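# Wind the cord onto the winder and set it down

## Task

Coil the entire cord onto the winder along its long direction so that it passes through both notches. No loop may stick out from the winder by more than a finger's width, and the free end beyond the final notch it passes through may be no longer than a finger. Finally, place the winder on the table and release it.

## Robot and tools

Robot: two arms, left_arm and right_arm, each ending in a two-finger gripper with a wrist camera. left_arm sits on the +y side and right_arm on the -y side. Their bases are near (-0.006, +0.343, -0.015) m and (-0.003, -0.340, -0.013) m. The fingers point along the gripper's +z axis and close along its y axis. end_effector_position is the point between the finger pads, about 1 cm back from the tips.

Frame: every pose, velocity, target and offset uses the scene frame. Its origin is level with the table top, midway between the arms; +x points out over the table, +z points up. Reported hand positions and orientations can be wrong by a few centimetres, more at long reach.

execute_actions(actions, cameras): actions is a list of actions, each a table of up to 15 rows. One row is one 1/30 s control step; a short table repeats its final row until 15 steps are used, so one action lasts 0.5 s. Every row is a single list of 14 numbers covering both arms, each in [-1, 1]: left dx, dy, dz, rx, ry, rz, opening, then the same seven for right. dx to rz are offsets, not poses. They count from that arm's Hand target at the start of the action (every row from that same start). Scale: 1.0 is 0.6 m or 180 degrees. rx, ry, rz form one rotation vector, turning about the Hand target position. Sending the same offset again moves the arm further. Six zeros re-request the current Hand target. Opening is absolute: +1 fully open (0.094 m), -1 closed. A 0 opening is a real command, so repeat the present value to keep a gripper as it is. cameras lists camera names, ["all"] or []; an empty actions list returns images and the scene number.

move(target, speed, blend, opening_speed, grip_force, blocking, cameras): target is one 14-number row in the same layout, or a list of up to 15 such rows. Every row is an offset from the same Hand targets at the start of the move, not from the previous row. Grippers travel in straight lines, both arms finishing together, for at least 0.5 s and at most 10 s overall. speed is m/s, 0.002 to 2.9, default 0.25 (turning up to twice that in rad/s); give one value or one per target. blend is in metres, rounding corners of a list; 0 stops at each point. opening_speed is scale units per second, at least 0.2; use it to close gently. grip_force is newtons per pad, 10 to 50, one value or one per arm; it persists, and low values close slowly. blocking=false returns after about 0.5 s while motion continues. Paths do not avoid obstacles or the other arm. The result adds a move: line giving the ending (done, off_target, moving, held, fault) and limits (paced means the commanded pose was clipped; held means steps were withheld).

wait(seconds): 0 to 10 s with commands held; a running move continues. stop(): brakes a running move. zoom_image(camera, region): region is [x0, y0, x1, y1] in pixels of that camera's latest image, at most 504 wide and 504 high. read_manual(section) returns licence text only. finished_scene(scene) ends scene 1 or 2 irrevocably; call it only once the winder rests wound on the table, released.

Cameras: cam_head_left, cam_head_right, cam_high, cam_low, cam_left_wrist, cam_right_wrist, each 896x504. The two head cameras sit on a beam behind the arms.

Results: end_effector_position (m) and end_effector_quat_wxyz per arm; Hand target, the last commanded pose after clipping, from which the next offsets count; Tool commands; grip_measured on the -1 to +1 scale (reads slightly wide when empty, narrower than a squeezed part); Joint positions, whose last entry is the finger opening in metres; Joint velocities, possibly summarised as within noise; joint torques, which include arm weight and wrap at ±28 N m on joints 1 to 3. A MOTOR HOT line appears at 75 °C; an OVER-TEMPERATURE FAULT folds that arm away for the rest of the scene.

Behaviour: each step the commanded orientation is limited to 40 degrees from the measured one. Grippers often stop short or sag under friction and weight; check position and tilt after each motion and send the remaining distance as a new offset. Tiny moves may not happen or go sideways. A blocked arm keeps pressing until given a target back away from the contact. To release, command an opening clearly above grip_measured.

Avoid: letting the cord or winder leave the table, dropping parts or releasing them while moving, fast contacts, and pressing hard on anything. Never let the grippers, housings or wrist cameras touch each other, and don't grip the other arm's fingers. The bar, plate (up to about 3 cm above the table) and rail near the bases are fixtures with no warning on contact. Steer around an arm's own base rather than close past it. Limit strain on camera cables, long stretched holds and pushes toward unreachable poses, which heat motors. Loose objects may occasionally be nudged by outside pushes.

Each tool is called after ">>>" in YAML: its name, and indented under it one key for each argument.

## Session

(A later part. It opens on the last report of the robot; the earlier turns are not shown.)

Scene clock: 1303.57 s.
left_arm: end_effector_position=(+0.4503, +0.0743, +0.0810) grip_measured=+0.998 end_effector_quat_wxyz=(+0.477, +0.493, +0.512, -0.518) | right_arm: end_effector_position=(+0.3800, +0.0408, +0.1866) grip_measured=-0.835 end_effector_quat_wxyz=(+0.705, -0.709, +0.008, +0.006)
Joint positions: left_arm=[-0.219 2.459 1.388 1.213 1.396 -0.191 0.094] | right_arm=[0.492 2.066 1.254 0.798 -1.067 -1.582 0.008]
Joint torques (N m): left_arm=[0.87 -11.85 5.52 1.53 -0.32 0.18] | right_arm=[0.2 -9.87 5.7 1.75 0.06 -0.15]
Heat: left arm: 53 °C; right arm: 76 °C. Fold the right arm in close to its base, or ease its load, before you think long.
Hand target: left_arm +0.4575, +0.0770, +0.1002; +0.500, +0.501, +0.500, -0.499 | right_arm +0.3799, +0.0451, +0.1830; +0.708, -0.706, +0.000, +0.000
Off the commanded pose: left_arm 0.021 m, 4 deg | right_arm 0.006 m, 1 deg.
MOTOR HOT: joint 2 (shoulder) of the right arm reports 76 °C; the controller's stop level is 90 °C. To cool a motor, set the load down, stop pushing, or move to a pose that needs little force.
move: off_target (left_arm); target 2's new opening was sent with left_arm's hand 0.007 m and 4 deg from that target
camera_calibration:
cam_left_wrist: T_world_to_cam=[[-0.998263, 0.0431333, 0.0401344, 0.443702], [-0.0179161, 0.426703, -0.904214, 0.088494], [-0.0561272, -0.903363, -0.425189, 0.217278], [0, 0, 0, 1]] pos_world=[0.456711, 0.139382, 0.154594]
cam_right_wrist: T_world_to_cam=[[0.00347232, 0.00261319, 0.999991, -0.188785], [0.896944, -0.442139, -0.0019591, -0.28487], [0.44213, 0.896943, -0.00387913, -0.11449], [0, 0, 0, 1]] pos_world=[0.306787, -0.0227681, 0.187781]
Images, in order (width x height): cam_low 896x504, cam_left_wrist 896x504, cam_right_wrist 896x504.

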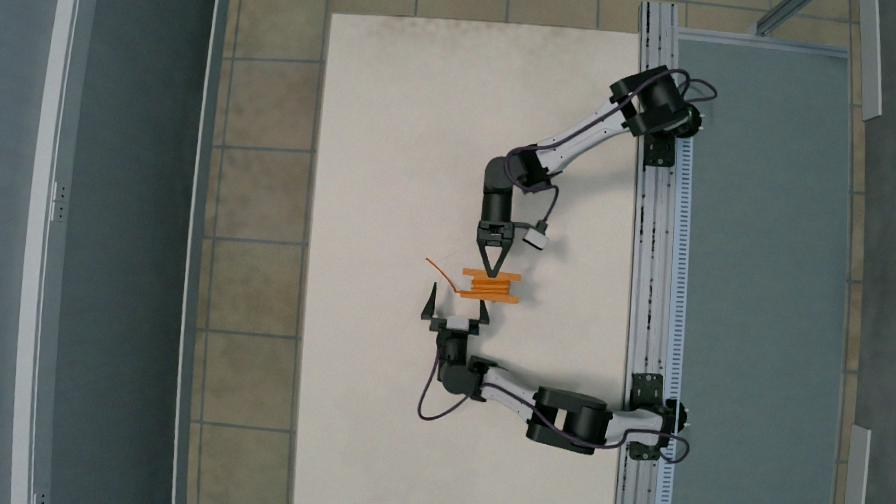

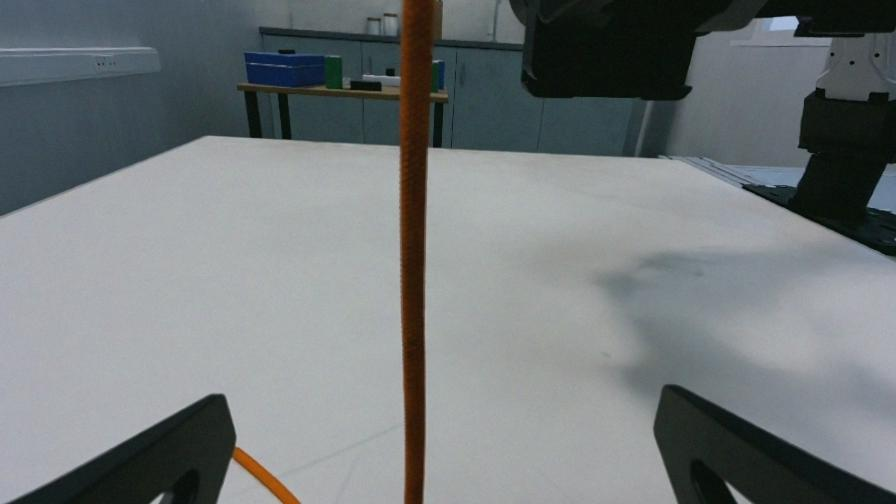

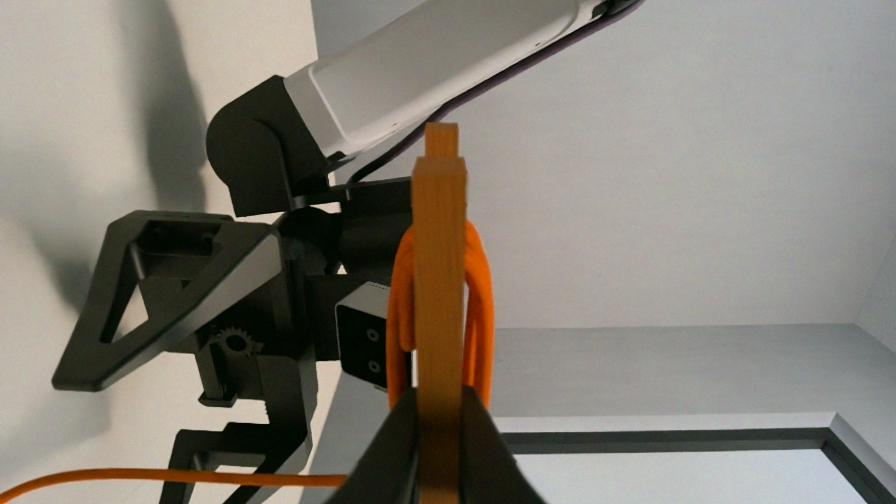

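>>> move:
  target: [0, 0, -0.025, 0, 0, 0, -0.6, 0, 0, -0.005, 0, 0, 0, -1.0]
  speed: 0.2
  cameras: []

>>> move:
  target: [0, 0, 0, 0, 0, 0, -1.0, 0, 0, 0, 0, 0, 0, -1.0]
  speed: 0.2
  grip_force: [15, 50]
  cameras: ["cam_left_wrist"]

Scene clock: 1321.20 s.
left_arm: end_effector_position=(+0.4504, +0.0743, +0.0809) grip_measured=-0.598 end_effector_quat_wxyz=(+0.480, +0.496, +0.509, -0.514) | right_arm: end_effector_position=(+0.3808, +0.0413, +0.1827) grip_measured=-0.835 end_effector_quat_wxyz=(+0.704, -0.710, +0.009, +0.007)
Joint positions: left_arm=[-0.219 2.459 1.388 1.212 1.395 -0.177 0.019] | right_arm=[0.492 2.077 1.254 0.807 -1.067 -1.582 0.008]
Joint torques (N m): left_arm=[0.8 -8.99 5.83 1.75 -0.32 0.21] | right_arm=[0.38 -10.36 5.35 1.79 0.06 -0.12]
Heat: left arm: 56 °C; right arm: 71 °C.
Hand target: left_arm +0.4575, +0.0770, +0.0852; +0.500, +0.501, +0.500, -0.499 | right_arm +0.3799, +0.0451, +0.1799; +0.708, -0.707, +0.000, +0.000
Off the commanded pose: left_arm 0.009 m, 3 deg | right_arm 0.005 m, 1 deg.
MOTOR HOT: cleared for the motors of the right arm.
move: off_target (left_arm)
No camera images: "cameras" was empty.

Scene clock: 1323.17 s.
left_arm: end_effector_position=(+0.4504, +0.0743, +0.0809) grip_measured=-0.925 end_effector_quat_wxyz=(+0.481, +0.496, +0.509, -0.514) | right_arm: end_effector_position=(+0.3808, +0.0413, +0.1829) grip_measured=-0.835 end_effector_quat_wxyz=(+0.705, -0.710, +0.008, +0.006)
Joint positions: left_arm=[-0.219 2.459 1.388 1.212 1.395 -0.176 0.004] | right_arm=[0.492 2.077 1.254 0.809 -1.067 -1.582 0.008]
Joint torques (N m): left_arm=[0.79 -9.03 5.83 1.75 -0.31 0.19] | right_arm=[0.12 -10.15 5.35 1.77 0.1 -0.08]
Heat: left arm: 56 °C; right arm: 71 °C.
Hand target: left_arm +0.4574, +0.0770, +0.0852; +0.500, +0.501, +0.500, -0.499 | right_arm +0.3799, +0.0451, +0.1799; +0.708, -0.707, +0.000, +0.000
Off the commanded pose: left_arm 0.009 m, 3 deg | right_arm 0.005 m, 1 deg.
grip_force (N): 15, 50
move: off_target (left_arm)
camera_calibration:
cam_left_wrist: T_world_to_cam=[[-0.998768, 0.0424761, 0.0256486, 0.445261], [-0.00509639, 0.426359, -0.90454, 0.082749], [-0.0493569, -0.903556, -0.425618, 0.214239], [0, 0, 0, 1]] pos_world=[0.455708, 0.139383, 0.154613]
Images, in order (width x height): cam_left_wrist 896x504.

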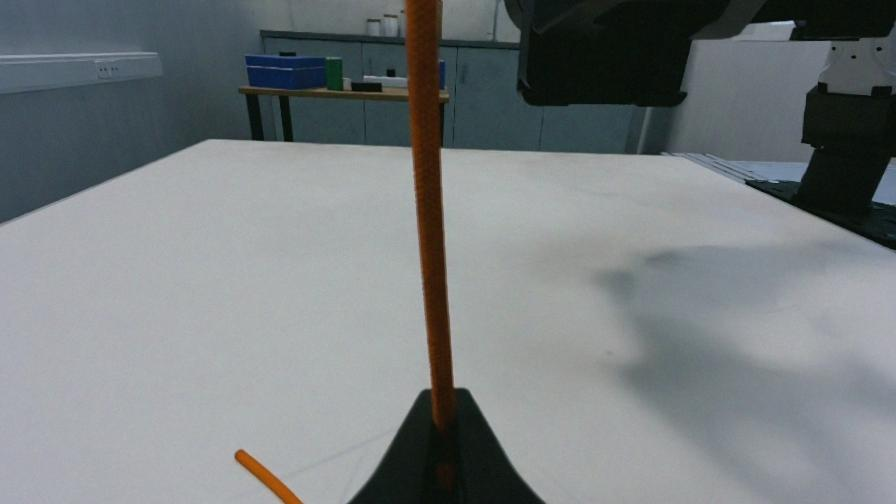

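>>> move:
  target:
    - [-0.0333, -0.05, 0, 0, 0, 0, -1.0, 0, 0, 0, 0, 0, 0, -1.0]
    - [-0.07, -0.05, -0.045, 0, 0, 0, -1.0, 0, 0, 0, 0, 0, 0, -1.0]
  speed: [0.1, 0.06]
  blend: [0.01, 0]
  cameras: ["cam_left_wrist", "cam_low", "cam_right_wrist"]

>>> zoom_image:
  camera: "cam_low"
  region: [420, 230, 550, 320]

Scene clock: 1343.87 s.
left_arm: end_effector_position=(+0.4141, +0.0475, +0.0501) grip_measured=-0.926 end_effector_quat_wxyz=(+0.479, +0.494, +0.514, -0.512) | right_arm: end_effector_position=(+0.3808, +0.0413, +0.1833) grip_measured=-0.835 end_effector_quat_wxyz=(+0.705, -0.709, +0.007, +0.005)
Joint positions: left_arm=[-0.298 2.459 1.233 1.295 1.309 -0.113 0.003] | right_arm=[0.492 2.077 1.254 0.811 -1.067 -1.582 0.008]
Joint torques (N m): left_arm=[-0.09 -9.7 3.69 2.07 -0.27 0.15] | right_arm=[0.38 -10.25 5.52 1.72 0.06 -0.15]
Heat: left arm: 55 °C; right arm: 69 °C.
Hand target: left_arm +0.4155, +0.0470, +0.0583; +0.500, +0.501, +0.500, -0.499 | right_arm +0.3799, +0.0451, +0.1799; +0.708, -0.706, +0.000, +0.000
Off the commanded pose: left_arm 0.008 m, 3 deg | right_arm 0.005 m, 1 deg.
grip_force (N): 15, 50
move: off_target (left_arm)
camera_calibration:
cam_left_wrist: T_world_to_cam=[[-0.998856, 0.0338859, 0.0337415, 0.410944], [-0.0157905, 0.432294, -0.901594, 0.0700568], [-0.0451376, -0.901096, -0.431265, 0.173459], [0, 0, 0, 1]] pos_world=[0.419409, 0.112093, 0.124103]
cam_right_wrist: T_world_to_cam=[[0.00146723, 0.00170265, 0.999997, -0.184592], [0.896953, -0.442126, -0.000563257, -0.285725], [0.442124, 0.896951, -0.00217589, -0.115665], [0, 0, 0, 1]] pos_world=[0.307691, -0.0222664, 0.184179]
Images, in order (width x height): cam_low 896x504, cam_left_wrist 896x504, cam_right_wrist 896x504.

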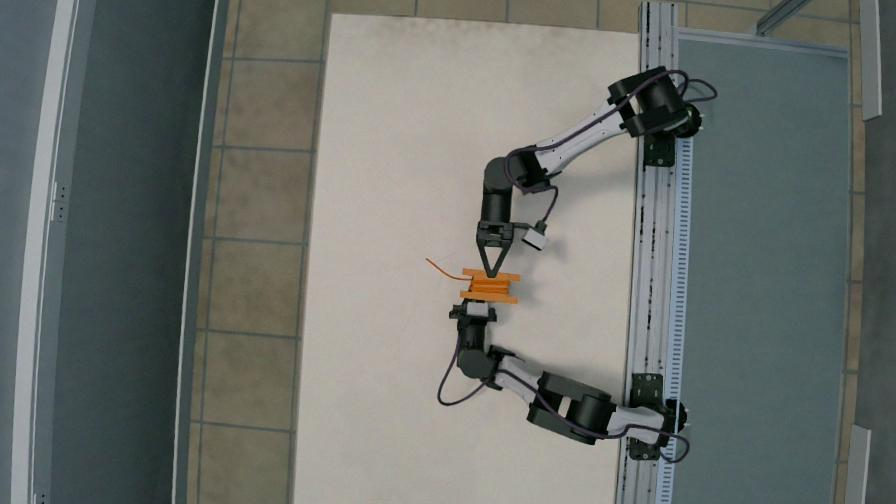

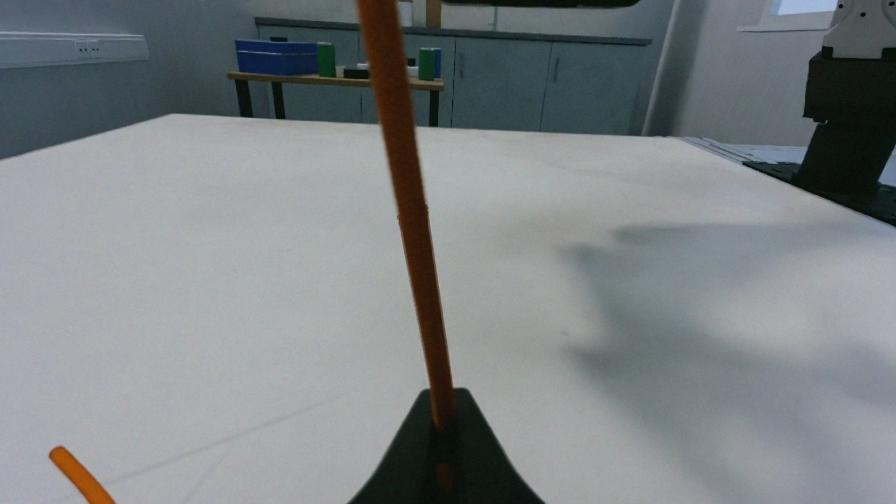

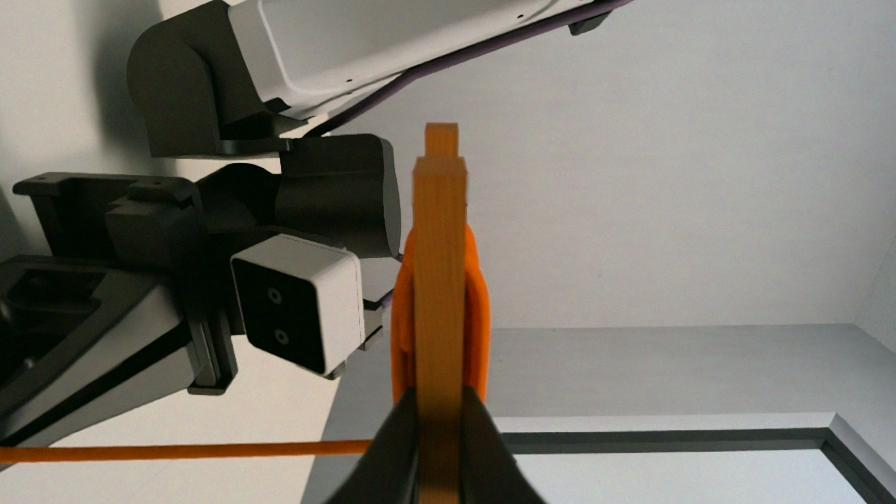

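Scaled by 3.877 from the camera's 896x504 image, which has a finer 1280x720 frame.

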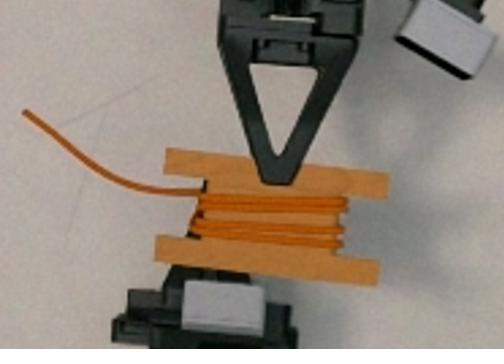

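>>> move:
  target:
    - [0, 0, 0, 0, 0, 0, -0.4, 0, 0, 0, 0, 0, 0, -1.0]
    - [0, 0.1667, 0.0333, 0, 0, 0, -0.4, 0, 0, 0, 0, 0, 0, -1.0]
    - [-0.0508, 0.155, 0.3278, 0, 0.5, 0, 0.2, 0, 0, 0, 0, 0, 0, -1.0]
    - [-0.0508, 0.13, 0.2612, 0, 0.5, 0, 0.2, 0, 0, 0, 0, 0, 0, -1.0]
    - [-0.0508, 0.0692, 0.2062, 0, 0.5, 0, 0.2, 0, 0, 0, 0, 0, 0, -1.0]
  speed: [0.1, 0.25, 0.4, 0.2, 0.12]
  blend: [0, 0.03, 0.0, 0.02, 0]
  grip_force: 50
  cameras: ["cam_left_wrist", "cam_low"]

>>> zoom_image:
  camera: "cam_low"
  region: [420, 230, 550, 320]

Scene clock: 1388.07 s.
left_arm: end_effector_position=(+0.3823, +0.0876, +0.1829) grip_measured=+0.198 end_effector_quat_wxyz=(-0.020, -0.008, +0.711, -0.703) | right_arm: end_effector_position=(+0.3808, +0.0413, +0.1833) grip_measured=-0.835 end_effector_quat_wxyz=(+0.705, -0.709, +0.007, +0.005)
Joint positions: left_arm=[-0.212 1.992 1.067 1.065 1.399 -1.738 0.056] | right_arm=[0.492 2.077 1.254 0.811 -1.067 -1.582 0.008]
Joint torques (N m): left_arm=[0.28 -6.56 4.78 2.02 -0.32 0.26] | right_arm=[0.21 -10.09 5.03 1.71 0.05 -0.07]
Heat: left arm: 56 °C; right arm: 68 °C.
Hand target: left_arm +0.3851, +0.0885, +0.1819; +0.000, +0.001, +0.707, -0.707 | right_arm +0.3799, +0.0451, +0.1799; +0.708, -0.706, +0.000, +0.000
Off the commanded pose: left_arm 0.003 m, 3 deg | right_arm 0.005 m, 1 deg.
move: off_target (left_arm)
camera_calibration:
cam_left_wrist: T_world_to_cam=[[0.0186235, 0.0103046, 0.999773, -0.190224], [-0.901472, 0.432661, 0.0123329, 0.34337], [-0.432436, -0.901498, 0.017347, 0.331477], [0, 0, 0, 1]] pos_world=[0.456423, 0.152223, 0.180196]
Images, in order (width x height): cam_low 896x504, cam_left_wrist 896x504.

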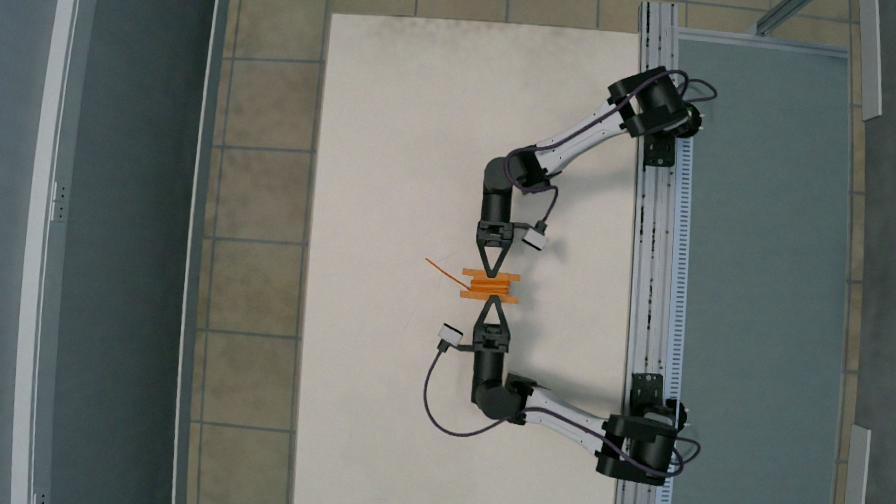

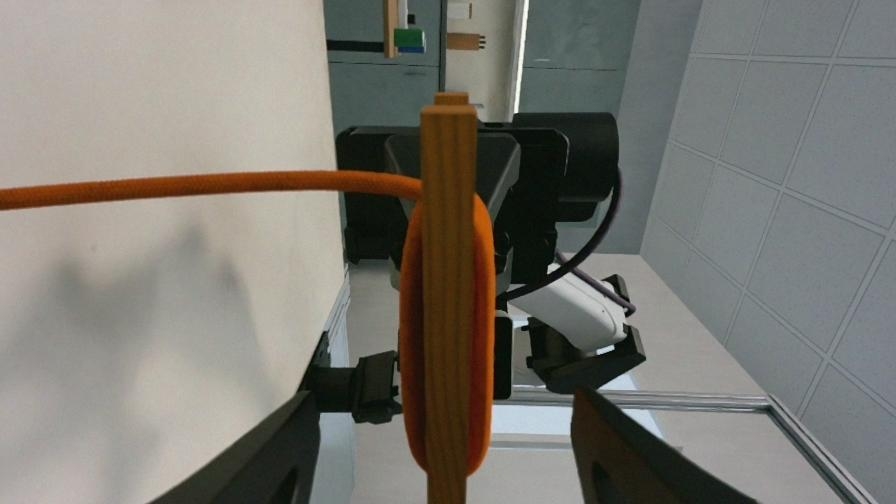

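Scaled by 3.877 from the camera's 896x504 image, which has a finer 1280x720 frame.

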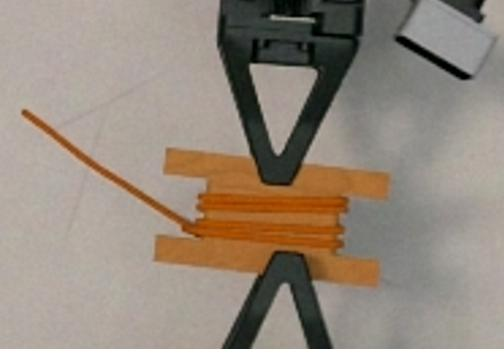

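>>> move:
  target:
    - [0, 0, 0, 0, 0, 0, -1.0, 0, 0, 0, 0, 0, 0, -1.0]
    - [0, 0, 0, 0, 0, 0, -1.0, 0, 0, 0, 0, 0, 0, 0.0]
    - [0, 0, 0.008, 0, 0, 0, -1.0, 0, -0.1333, 0, 0, 0, 0, 0.0]
    - [0, 0, 0.008, 0, -0.5, 0, -1.0, 0.0802, -0.1252, -0.0832, 0, 0.5, 0, 0.5]
    - [0, 0, 0.008, 0, -1.0, 0, -1.0, 0.0802, -0.1002, -0.1248, 0, 0.5, 0, 1.0]
  speed: [0.1, 0.1, 0.3, 0.45, 0.45]
  blend: [0, 0.0, 0.02, 0.0, 0]
  grip_force: [40, 50]
  cameras: ["cam_left_wrist", "cam_low", "cam_right_wrist"]

>>> zoom_image:
  camera: "cam_low"
  region: [420, 230, 550, 320]

Scene clock: 1424.73 s.
left_arm: end_effector_position=(+0.3898, +0.0874, +0.1631) grip_measured=-0.849 end_effector_quat_wxyz=(+0.704, +0.709, +0.034, -0.034) | right_arm: end_effector_position=(+0.4237, -0.0202, +0.1033) grip_measured=+0.497 end_effector_quat_wxyz=(+0.491, -0.497, +0.508, +0.503)
Joint positions: left_arm=[-0.212 2.061 1.067 1.145 1.382 1.335 0.007] | right_arm=[0.323 2.31 1.278 0.998 -1.241 -0.029 0.07]
Joint torques (N m): left_arm=[0.17 -11.67 4.48 1.6 -0.16 0.37] | right_arm=[0.2 -10.93 6.84 1.67 0.07 0.02]
Heat: left arm: 53 °C; right arm: 67 °C.
Hand target: left_arm +0.3850, +0.0885, +0.1868; +0.707, +0.707, +0.000, +0.001 | right_arm +0.4280, -0.0150, +0.1049; +0.500, -0.500, +0.500, +0.499
Tool commands: left_gripper/opening=-1.0 right_gripper/opening=+0.5
Off the commanded pose: left_arm 0.024 m, 6 deg | right_arm 0.007 m, 2 deg.
grip_force (N): 40, 50
move: off_target (left_arm; path cut at 10 s); path passed 4 of 5 targets; target 5's new opening was not sent
camera_calibration:
cam_left_wrist: T_world_to_cam=[[-0.0753521, 0.0280266, -0.996763, 0.190156], [0.907059, 0.417149, -0.0568415, -0.34181], [0.414206, -0.908406, -0.0568549, 0.0176658], [0, 0, 0, 1]] pos_world=[0.317054, 0.153304, 0.171116]
cam_right_wrist: T_world_to_cam=[[0.999975, -0.00251635, -0.00653273, -0.423819], [-0.00696648, -0.449722, -0.893141, 0.123718], [-0.000690459, 0.893165, -0.449729, 0.154089], [0, 0, 0, 1]] pos_world=[0.424777, -0.0830548, 0.177028]
Images, in order (width x height): cam_low 896x504, cam_left_wrist 896x504, cam_right_wrist 896x504.

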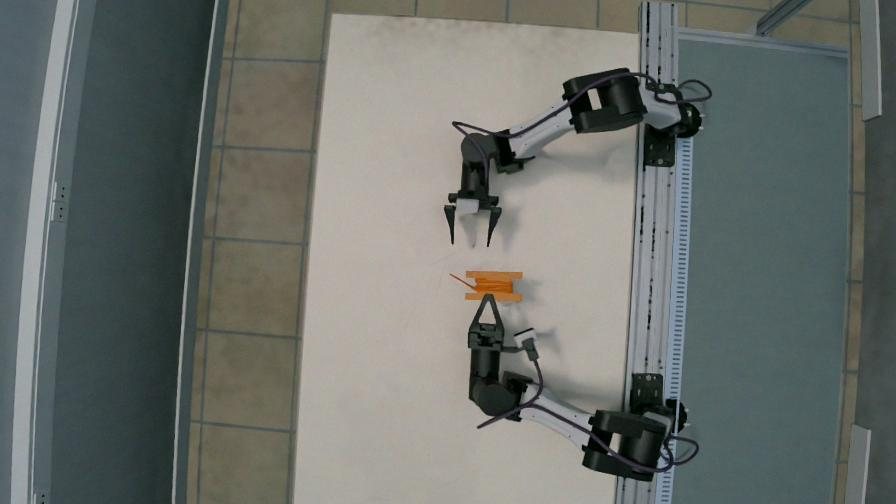

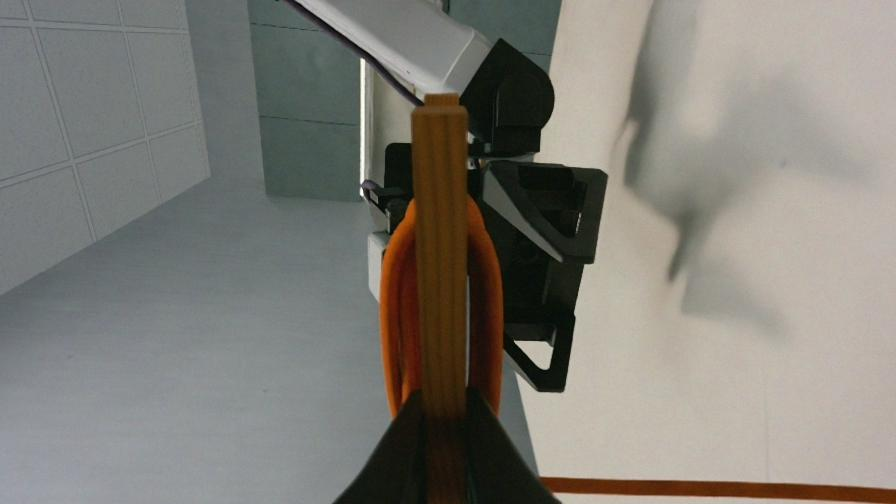

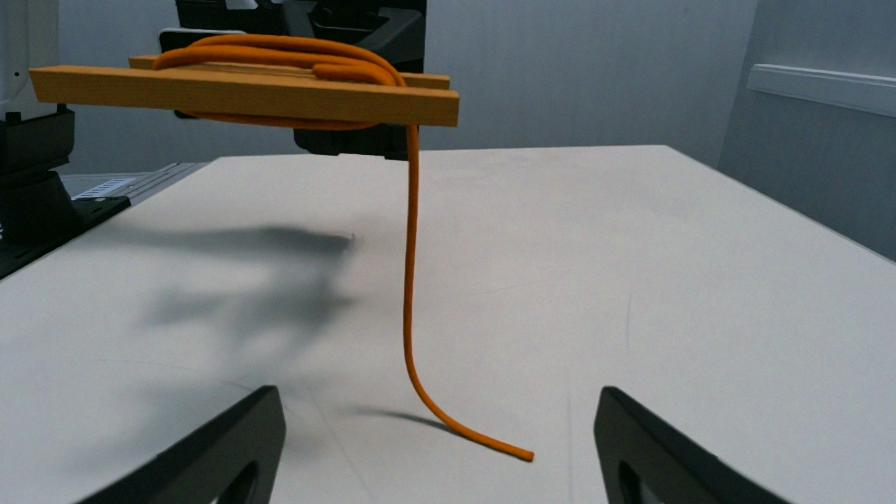

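Scaled by 3.877 from the camera's 896x504 image, which has a finer 1280x720 frame.

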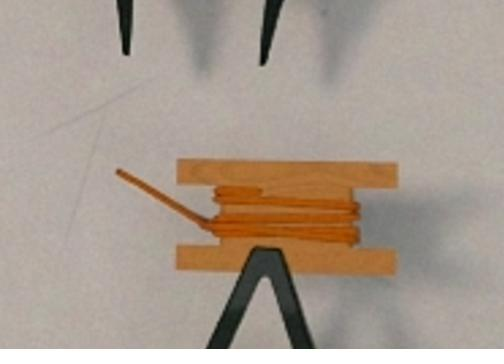

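>>> move:
  target:
    - [0, 0, 0, 0, 0, 0, -1.0, -0.0833, -0.0417, 0.2168, 0, 0.5, 0, 0.3]
    - [0, 0, 0, 0, 0, 0, -1.0, -0.0833, 0.0083, 0.1585, 0, 0.5, 0, 0.3]
    - [0, 0, 0, 0, 0, 0, -1.0, -0.0833, 0.0958, 0.1052, 0, 0.5, 0, 0.3]
  speed: [0.35, 0.2, 0.12]
  blend: [0.0, 0.02, 0]
  grip_force: 50
  cameras: ["cam_low", "cam_right_wrist"]

>>> zoom_image:
  camera: "cam_low"
  region: [420, 230, 550, 320]

Scene clock: 1480.27 s.
left_arm: end_effector_position=(+0.3894, +0.0874, +0.1648) grip_measured=-0.855 end_effector_quat_wxyz=(+0.704, +0.709, +0.032, -0.032) | right_arm: end_effector_position=(+0.3719, +0.0383, +0.1627) grip_measured=+0.303 end_effector_quat_wxyz=(-0.012, +0.006, +0.714, +0.700)
Joint positions: left_arm=[-0.212 2.053 1.067 1.129 1.382 1.348 0.007] | right_arm=[0.493 2.091 1.198 0.852 -1.078 1.541 0.061]
Joint torques (N m): left_arm=[0.2 -11.3 4.52 1.58 -0.18 0.32] | right_arm=[-0.2 -10.24 7.27 1.68 0.04 -0.11]
Heat: left arm: 59 °C; right arm: 65 °C.
Hand target: left_arm +0.3851, +0.0885, +0.1866; +0.707, +0.707, +0.000, +0.001 | right_arm +0.3780, +0.0424, +0.1682; +0.000, +0.000, +0.708, +0.707
Off the commanded pose: left_arm 0.022 m, 5 deg | right_arm 0.009 m, 2 deg.
move: off_target (left_arm)
camera_calibration:
cam_right_wrist: T_world_to_cam=[[-0.00834977, -0.0235237, -0.999688, 0.165932], [-0.89377, -0.448164, 0.0180108, 0.384192], [-0.448448, 0.893642, -0.0172827, 0.224698], [0, 0, 0, 1]] pos_world=[0.44553, -0.0247148, 0.162844]
Images, in order (width x height): cam_low 896x504, cam_right_wrist 896x504.

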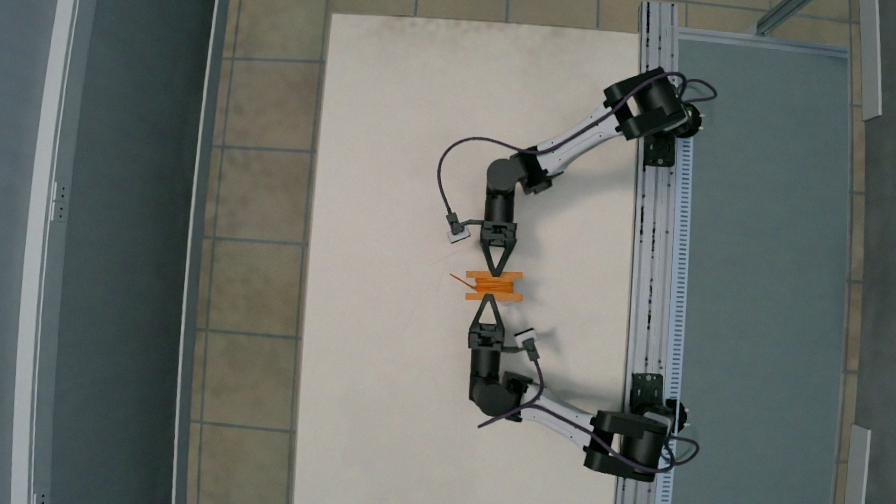

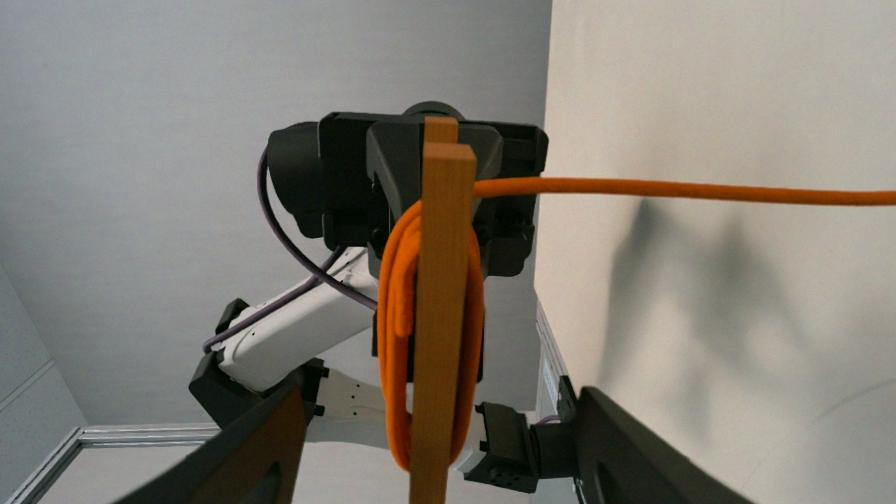

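Scaled by 3.877 from the camera's 896x504 image, which has a finer 1280x720 frame.

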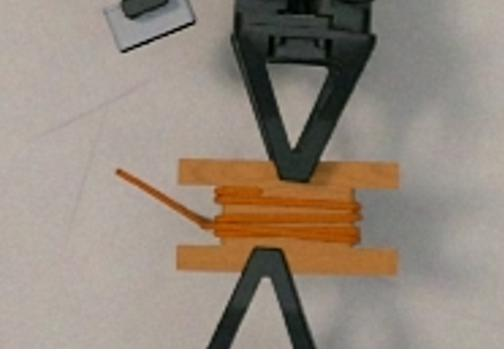

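>>> move:
  target:
    - [0, 0, 0, 0, 0, 0, -1.0, 0, 0, 0, 0, 0, 0, -1.0]
    - [0, 0, 0, 0, 0, 0, 0.0, 0, 0, 0, 0, 0, 0, -1.0]
    - [0, 0.0917, 0, 0, 0, 0, 0.8, 0, 0, 0.008, 0, 0, 0, -1.0]
    - [0.0665, 0.0917, -0.1, 0, 0.5, 0, 0.8, 0, 0, 0.008, 0, -0.5, 0, -1.0]
    - [0.0665, 0.0775, -0.1527, 0, 0.5, 0, 0.8, 0, 0, 0.008, 0, -1.0, 0, -1.0]
  speed: [0.1, 0.1, 0.3, 0.5, 0.5]
  blend: [0, 0.0, 0.0, 0.03, 0]
  grip_force: [50, 40]
  cameras: ["cam_left_wrist", "cam_low", "cam_right_wrist"]

>>> zoom_image:
  camera: "cam_low"
  region: [420, 230, 550, 320]

Scene clock: 1503.90 s.
left_arm: end_effector_position=(+0.4236, +0.1374, +0.1048) grip_measured=+0.798 end_effector_quat_wxyz=(+0.487, +0.508, +0.510, -0.496) | right_arm: end_effector_position=(+0.3732, +0.0383, +0.1653) grip_measured=-0.831 end_effector_quat_wxyz=(+0.690, -0.698, +0.135, +0.135)
Joint positions: left_arm=[-0.086 2.258 1.182 1.069 1.515 0.004 0.084] | right_arm=[0.493 2.091 1.198 0.869 -1.071 -1.228 0.008]
Joint torques (N m): left_arm=[-0.06 -7.39 4.53 1.88 -0.14 -0.09] | right_arm=[0.17 -10.97 7.45 1.48 0.03 -0.1]
Heat: left arm: 62 °C; right arm: 63 °C.
Hand target: left_arm +0.4250, +0.1369, +0.1021; +0.500, +0.501, +0.500, -0.499 (not the last commanded pose) | right_arm +0.3780, +0.0424, +0.1729; +0.697, -0.696, +0.123, +0.122 (not the last commanded pose)
Off the commanded pose: left_arm 0.010 m, 2 deg | right_arm 0.010 m, 22 deg.
grip_force (N): 50, 40
move: off_target (right_arm; path cut at 10 s); path passed 4 of 5 targets; target 2's new opening was sent with left_arm's hand 0.023 m and 4 deg from that target; target 3's new opening was sent with left_arm's hand 0.015 m and 4 deg from that target
camera_calibration:
cam_left_wrist: T_world_to_cam=[[-0.999544, 0.0289781, -0.00845154, 0.421014], [0.0205583, 0.448516, -0.893538, 0.0621741], [-0.0221024, -0.893305, -0.448907, 0.269427], [0, 0, 0, 1]] pos_world=[0.425499, 0.200594, 0.180061]
cam_right_wrist: T_world_to_cam=[[0.358436, 0.00736113, 0.933525, -0.289107], [0.838888, -0.441304, -0.318619, -0.205913], [0.409623, 0.897327, -0.164354, -0.0707261], [0, 0, 0, 1]] pos_world=[0.305335, -0.0252776, 0.192657]
Images, in order (width x height): cam_low 896x504, cam_left_wrist 896x504, cam_right_wrist 896x504.

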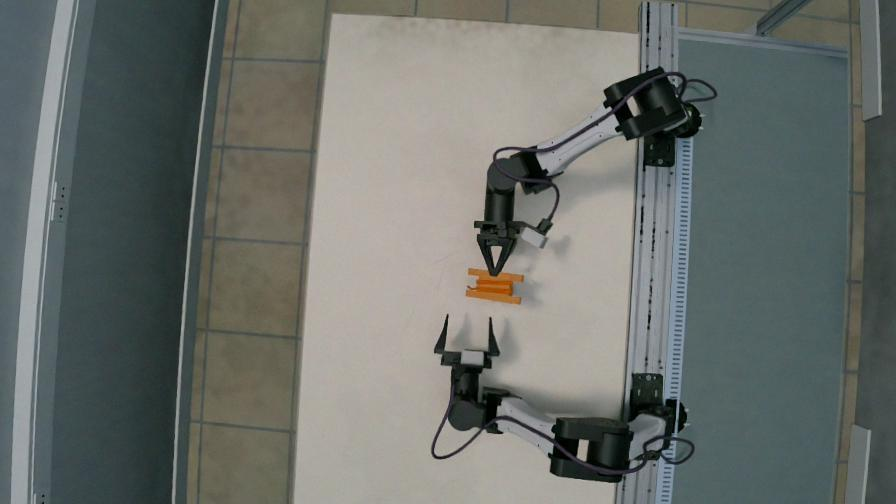

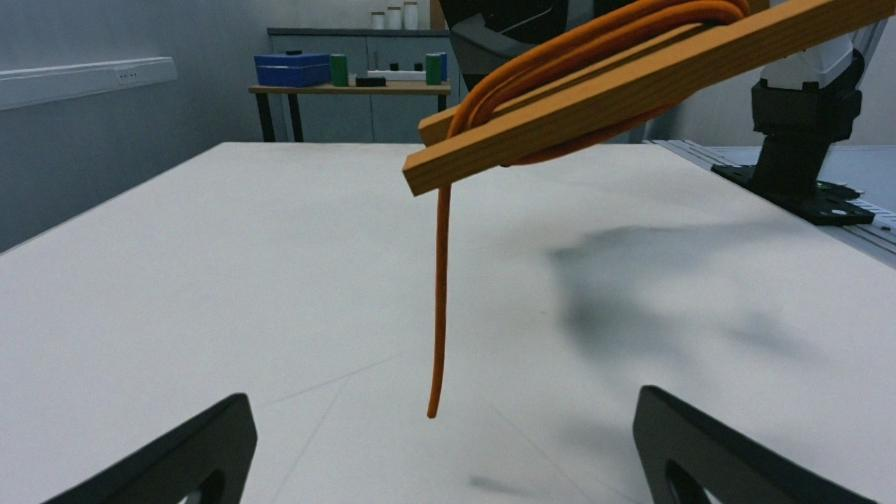

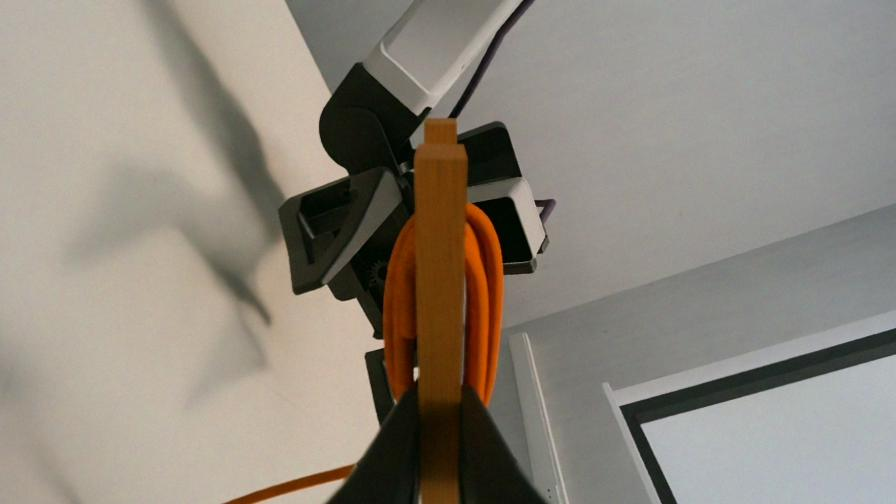

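Scaled by 3.877 from the camera's 896x504 image, which has a finer 1280x720 frame.

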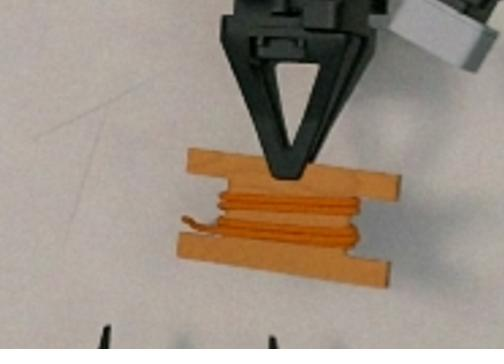

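>>> move:
  target:
    - [0, 0, 0, 0, 0, 0, 0.8, 0, 0, 0, 0, -0.1106, 0, -1.0]
    - [0.0083, -0.135, -0.0083, 0, 0, 0, 0.8, 0, 0, 0, 0, -0.1106, 0, -1.0]
    - [0.0083, -0.135, -0.0083, 0, 0, 0, -1.0, 0, 0, 0, 0, -0.1106, 0, -1.0]
  speed: [0.3, 0.12, 0.1]
  blend: [0, 0.0, 0.0]
  grip_force: [40, 50]
  cameras: ["cam_left_wrist", "cam_right_wrist"]

Scene clock: 1551.37 s.
left_arm: end_effector_position=(+0.4214, +0.0550, +0.0927) grip_measured=-0.971 end_effector_quat_wxyz=(+0.483, +0.500, +0.507, -0.509) | right_arm: end_effector_position=(+0.3734, +0.0383, +0.1651) grip_measured=-0.837 end_effector_quat_wxyz=(+0.703, -0.711, +0.013, +0.013)
Joint positions: left_arm=[-0.274 2.347 1.248 1.183 1.339 -0.107 0.001] | right_arm=[0.493 2.091 1.198 0.868 -1.07 -1.575 0.008]
Joint torques (N m): left_arm=[0.62 -7.76 6.54 1.97 -0.28 -0.08] | right_arm=[-0.23 -10.91 7.58 1.56 -0.02 -0.16]
Heat: left arm: 53 °C; right arm: 63 °C.
Hand target: left_arm +0.4300, +0.0560, +0.0973; +0.500, +0.501, +0.500, -0.499 | right_arm +0.3780, +0.0424, +0.1729; +0.708, -0.707, +0.000, +0.000
Off the commanded pose: left_arm 0.010 m, 2 deg | right_arm 0.010 m, 2 deg.
grip_force (N): 40, 50
move: done
camera_calibration:
cam_left_wrist: T_world_to_cam=[[-0.999102, 0.0401292, 0.013603, 0.418248], [0.00501895, 0.430856, -0.902407, 0.0967114], [-0.0420738, -0.901528, -0.43067, 0.197706], [0, 0, 0, 1]] pos_world=[0.425706, 0.119785, 0.16673]
cam_right_wrist: T_world_to_cam=[[0.0203969, 0.0079706, 0.99976, -0.173679], [0.898482, -0.43876, -0.0148326, -0.278648], [0.438537, 0.898569, -0.0161108, -0.106164], [0, 0, 0, 1]] pos_world=[0.300459, -0.0254799, 0.167794]
Images, in order (width x height): cam_left_wrist 896x504, cam_right_wrist 896x504.

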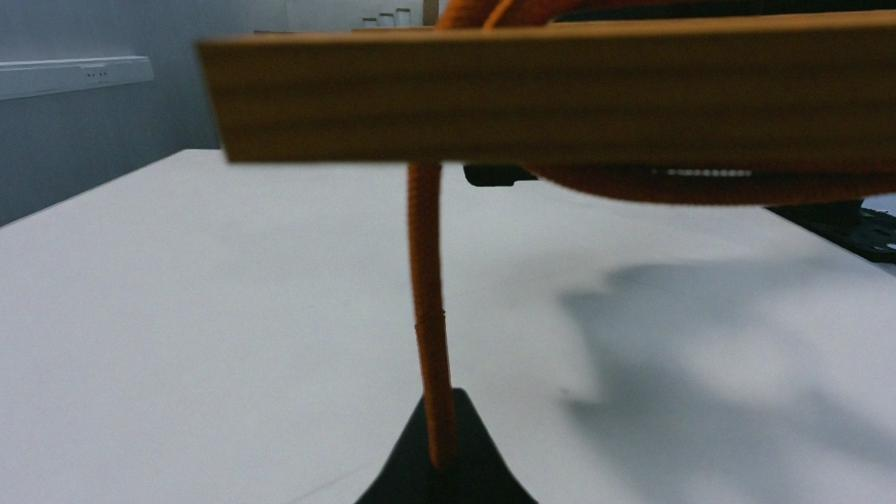

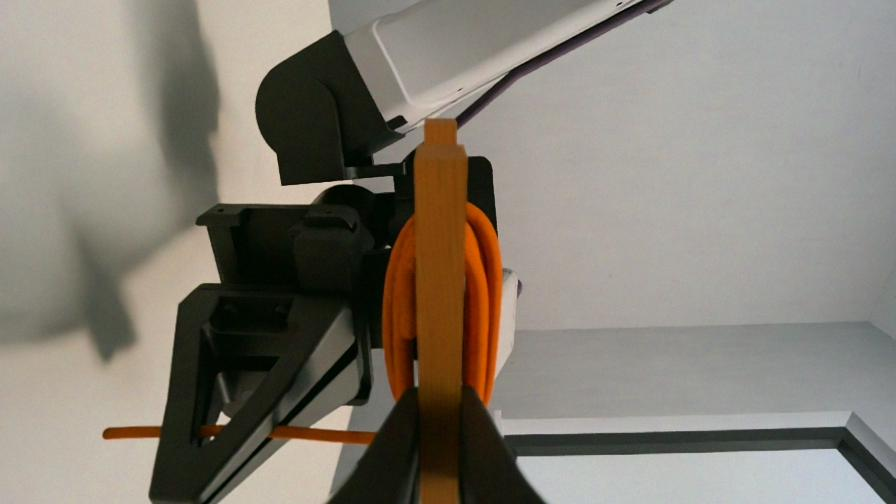

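>>> move:
  target: [-0.03, 0, -0.04, 0, 0, 0, -1.0, 0, 0, 0, 0, 0, 0, -1.0]
  speed: 0.06
  grip_force: [15, 50]
  cameras: ["cam_left_wrist", "cam_right_wrist", "cam_low"]

>>> zoom_image:
  camera: "cam_low"
  region: [420, 230, 550, 320]

Scene clock: 1558.83 s.
left_arm: end_effector_position=(+0.4104, +0.0559, +0.0760) grip_measured=-0.964 end_effector_quat_wxyz=(+0.488, +0.501, +0.505, -0.506) | right_arm: end_effector_position=(+0.3734, +0.0383, +0.1647) grip_measured=-0.837 end_effector_quat_wxyz=(+0.702, -0.712, +0.013, +0.014)
Joint positions: left_arm=[-0.28 2.375 1.192 1.279 1.328 -0.107 0.002] | right_arm=[0.493 2.091 1.198 0.866 -1.07 -1.575 0.008]
Joint torques (N m): left_arm=[-0.01 -7.45 4.04 2.02 -0.3 0.04] | right_arm=[-0.17 -10.84 7.47 1.53 0.01 -0.14]
Heat: left arm: 53 °C; right arm: 63 °C.
Hand target: left_arm +0.4119, +0.0560, +0.0730; +0.500, +0.501, +0.500, -0.499 | right_arm +0.3780, +0.0424, +0.1729; +0.708, -0.707, +0.000, +0.000
Off the commanded pose: left_arm 0.003 m, 2 deg | right_arm 0.010 m, 2 deg.
grip_force (N): 15, 50
move: done
camera_calibration:
cam_left_wrist: T_world_to_cam=[[-0.999378, 0.0352112, 0.00201321, 0.408687], [0.013239, 0.427439, -0.903947, 0.0782124], [-0.0326896, -0.903358, -0.427639, 0.186763], [0, 0, 0, 1]] pos_world=[0.413502, 0.120892, 0.149744]
cam_right_wrist: T_world_to_cam=[[0.0223958, 0.00911388, 0.999708, -0.174044], [0.898477, -0.438725, -0.0161283, -0.278429], [0.43845, 0.898575, -0.0180142, -0.105818], [0, 0, 0, 1]] pos_world=[0.300455, -0.0254821, 0.167596]
Images, in order (width x height): cam_low 896x504, cam_left_wrist 896x504, cam_right_wrist 896x504.

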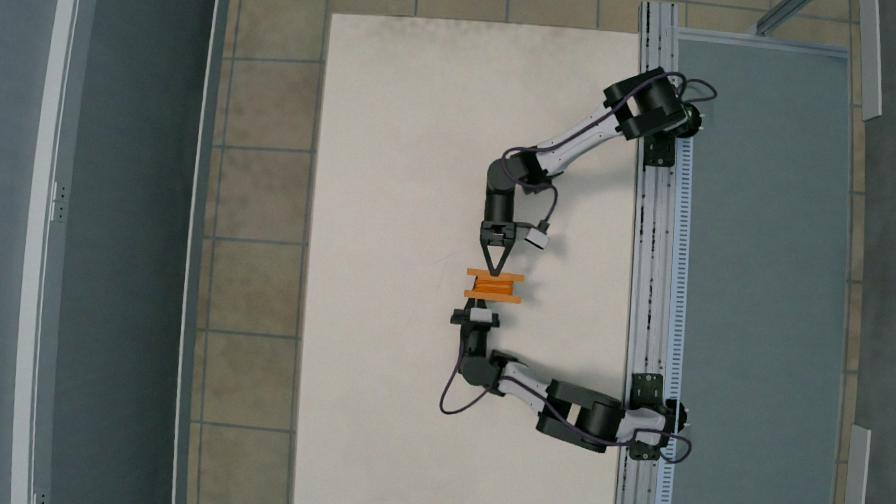

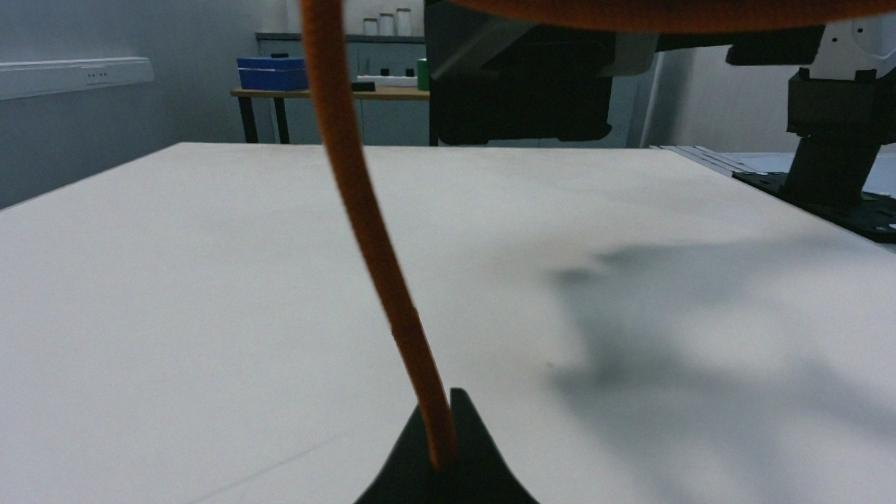

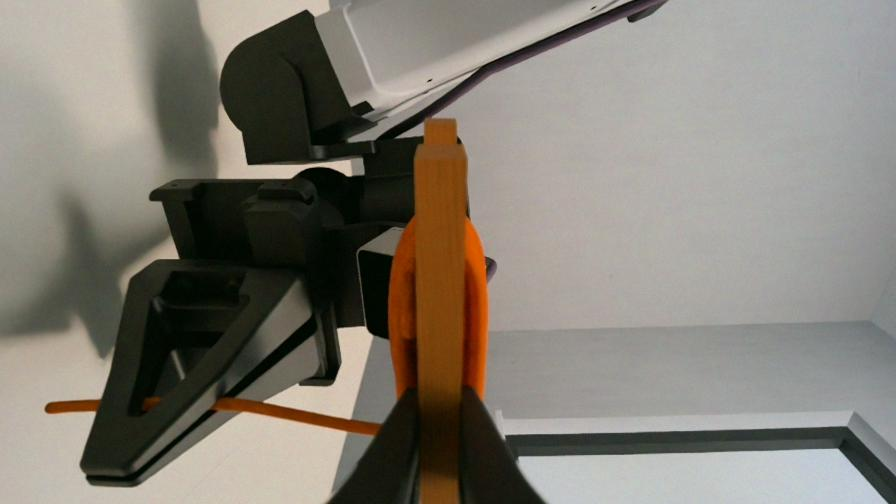

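Scaled by 3.877 from the camera's 896x504 image, which has a finer 1280x720 frame.

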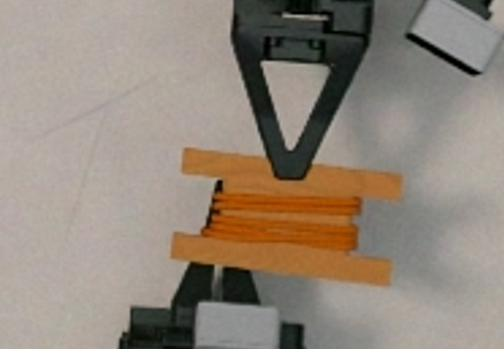

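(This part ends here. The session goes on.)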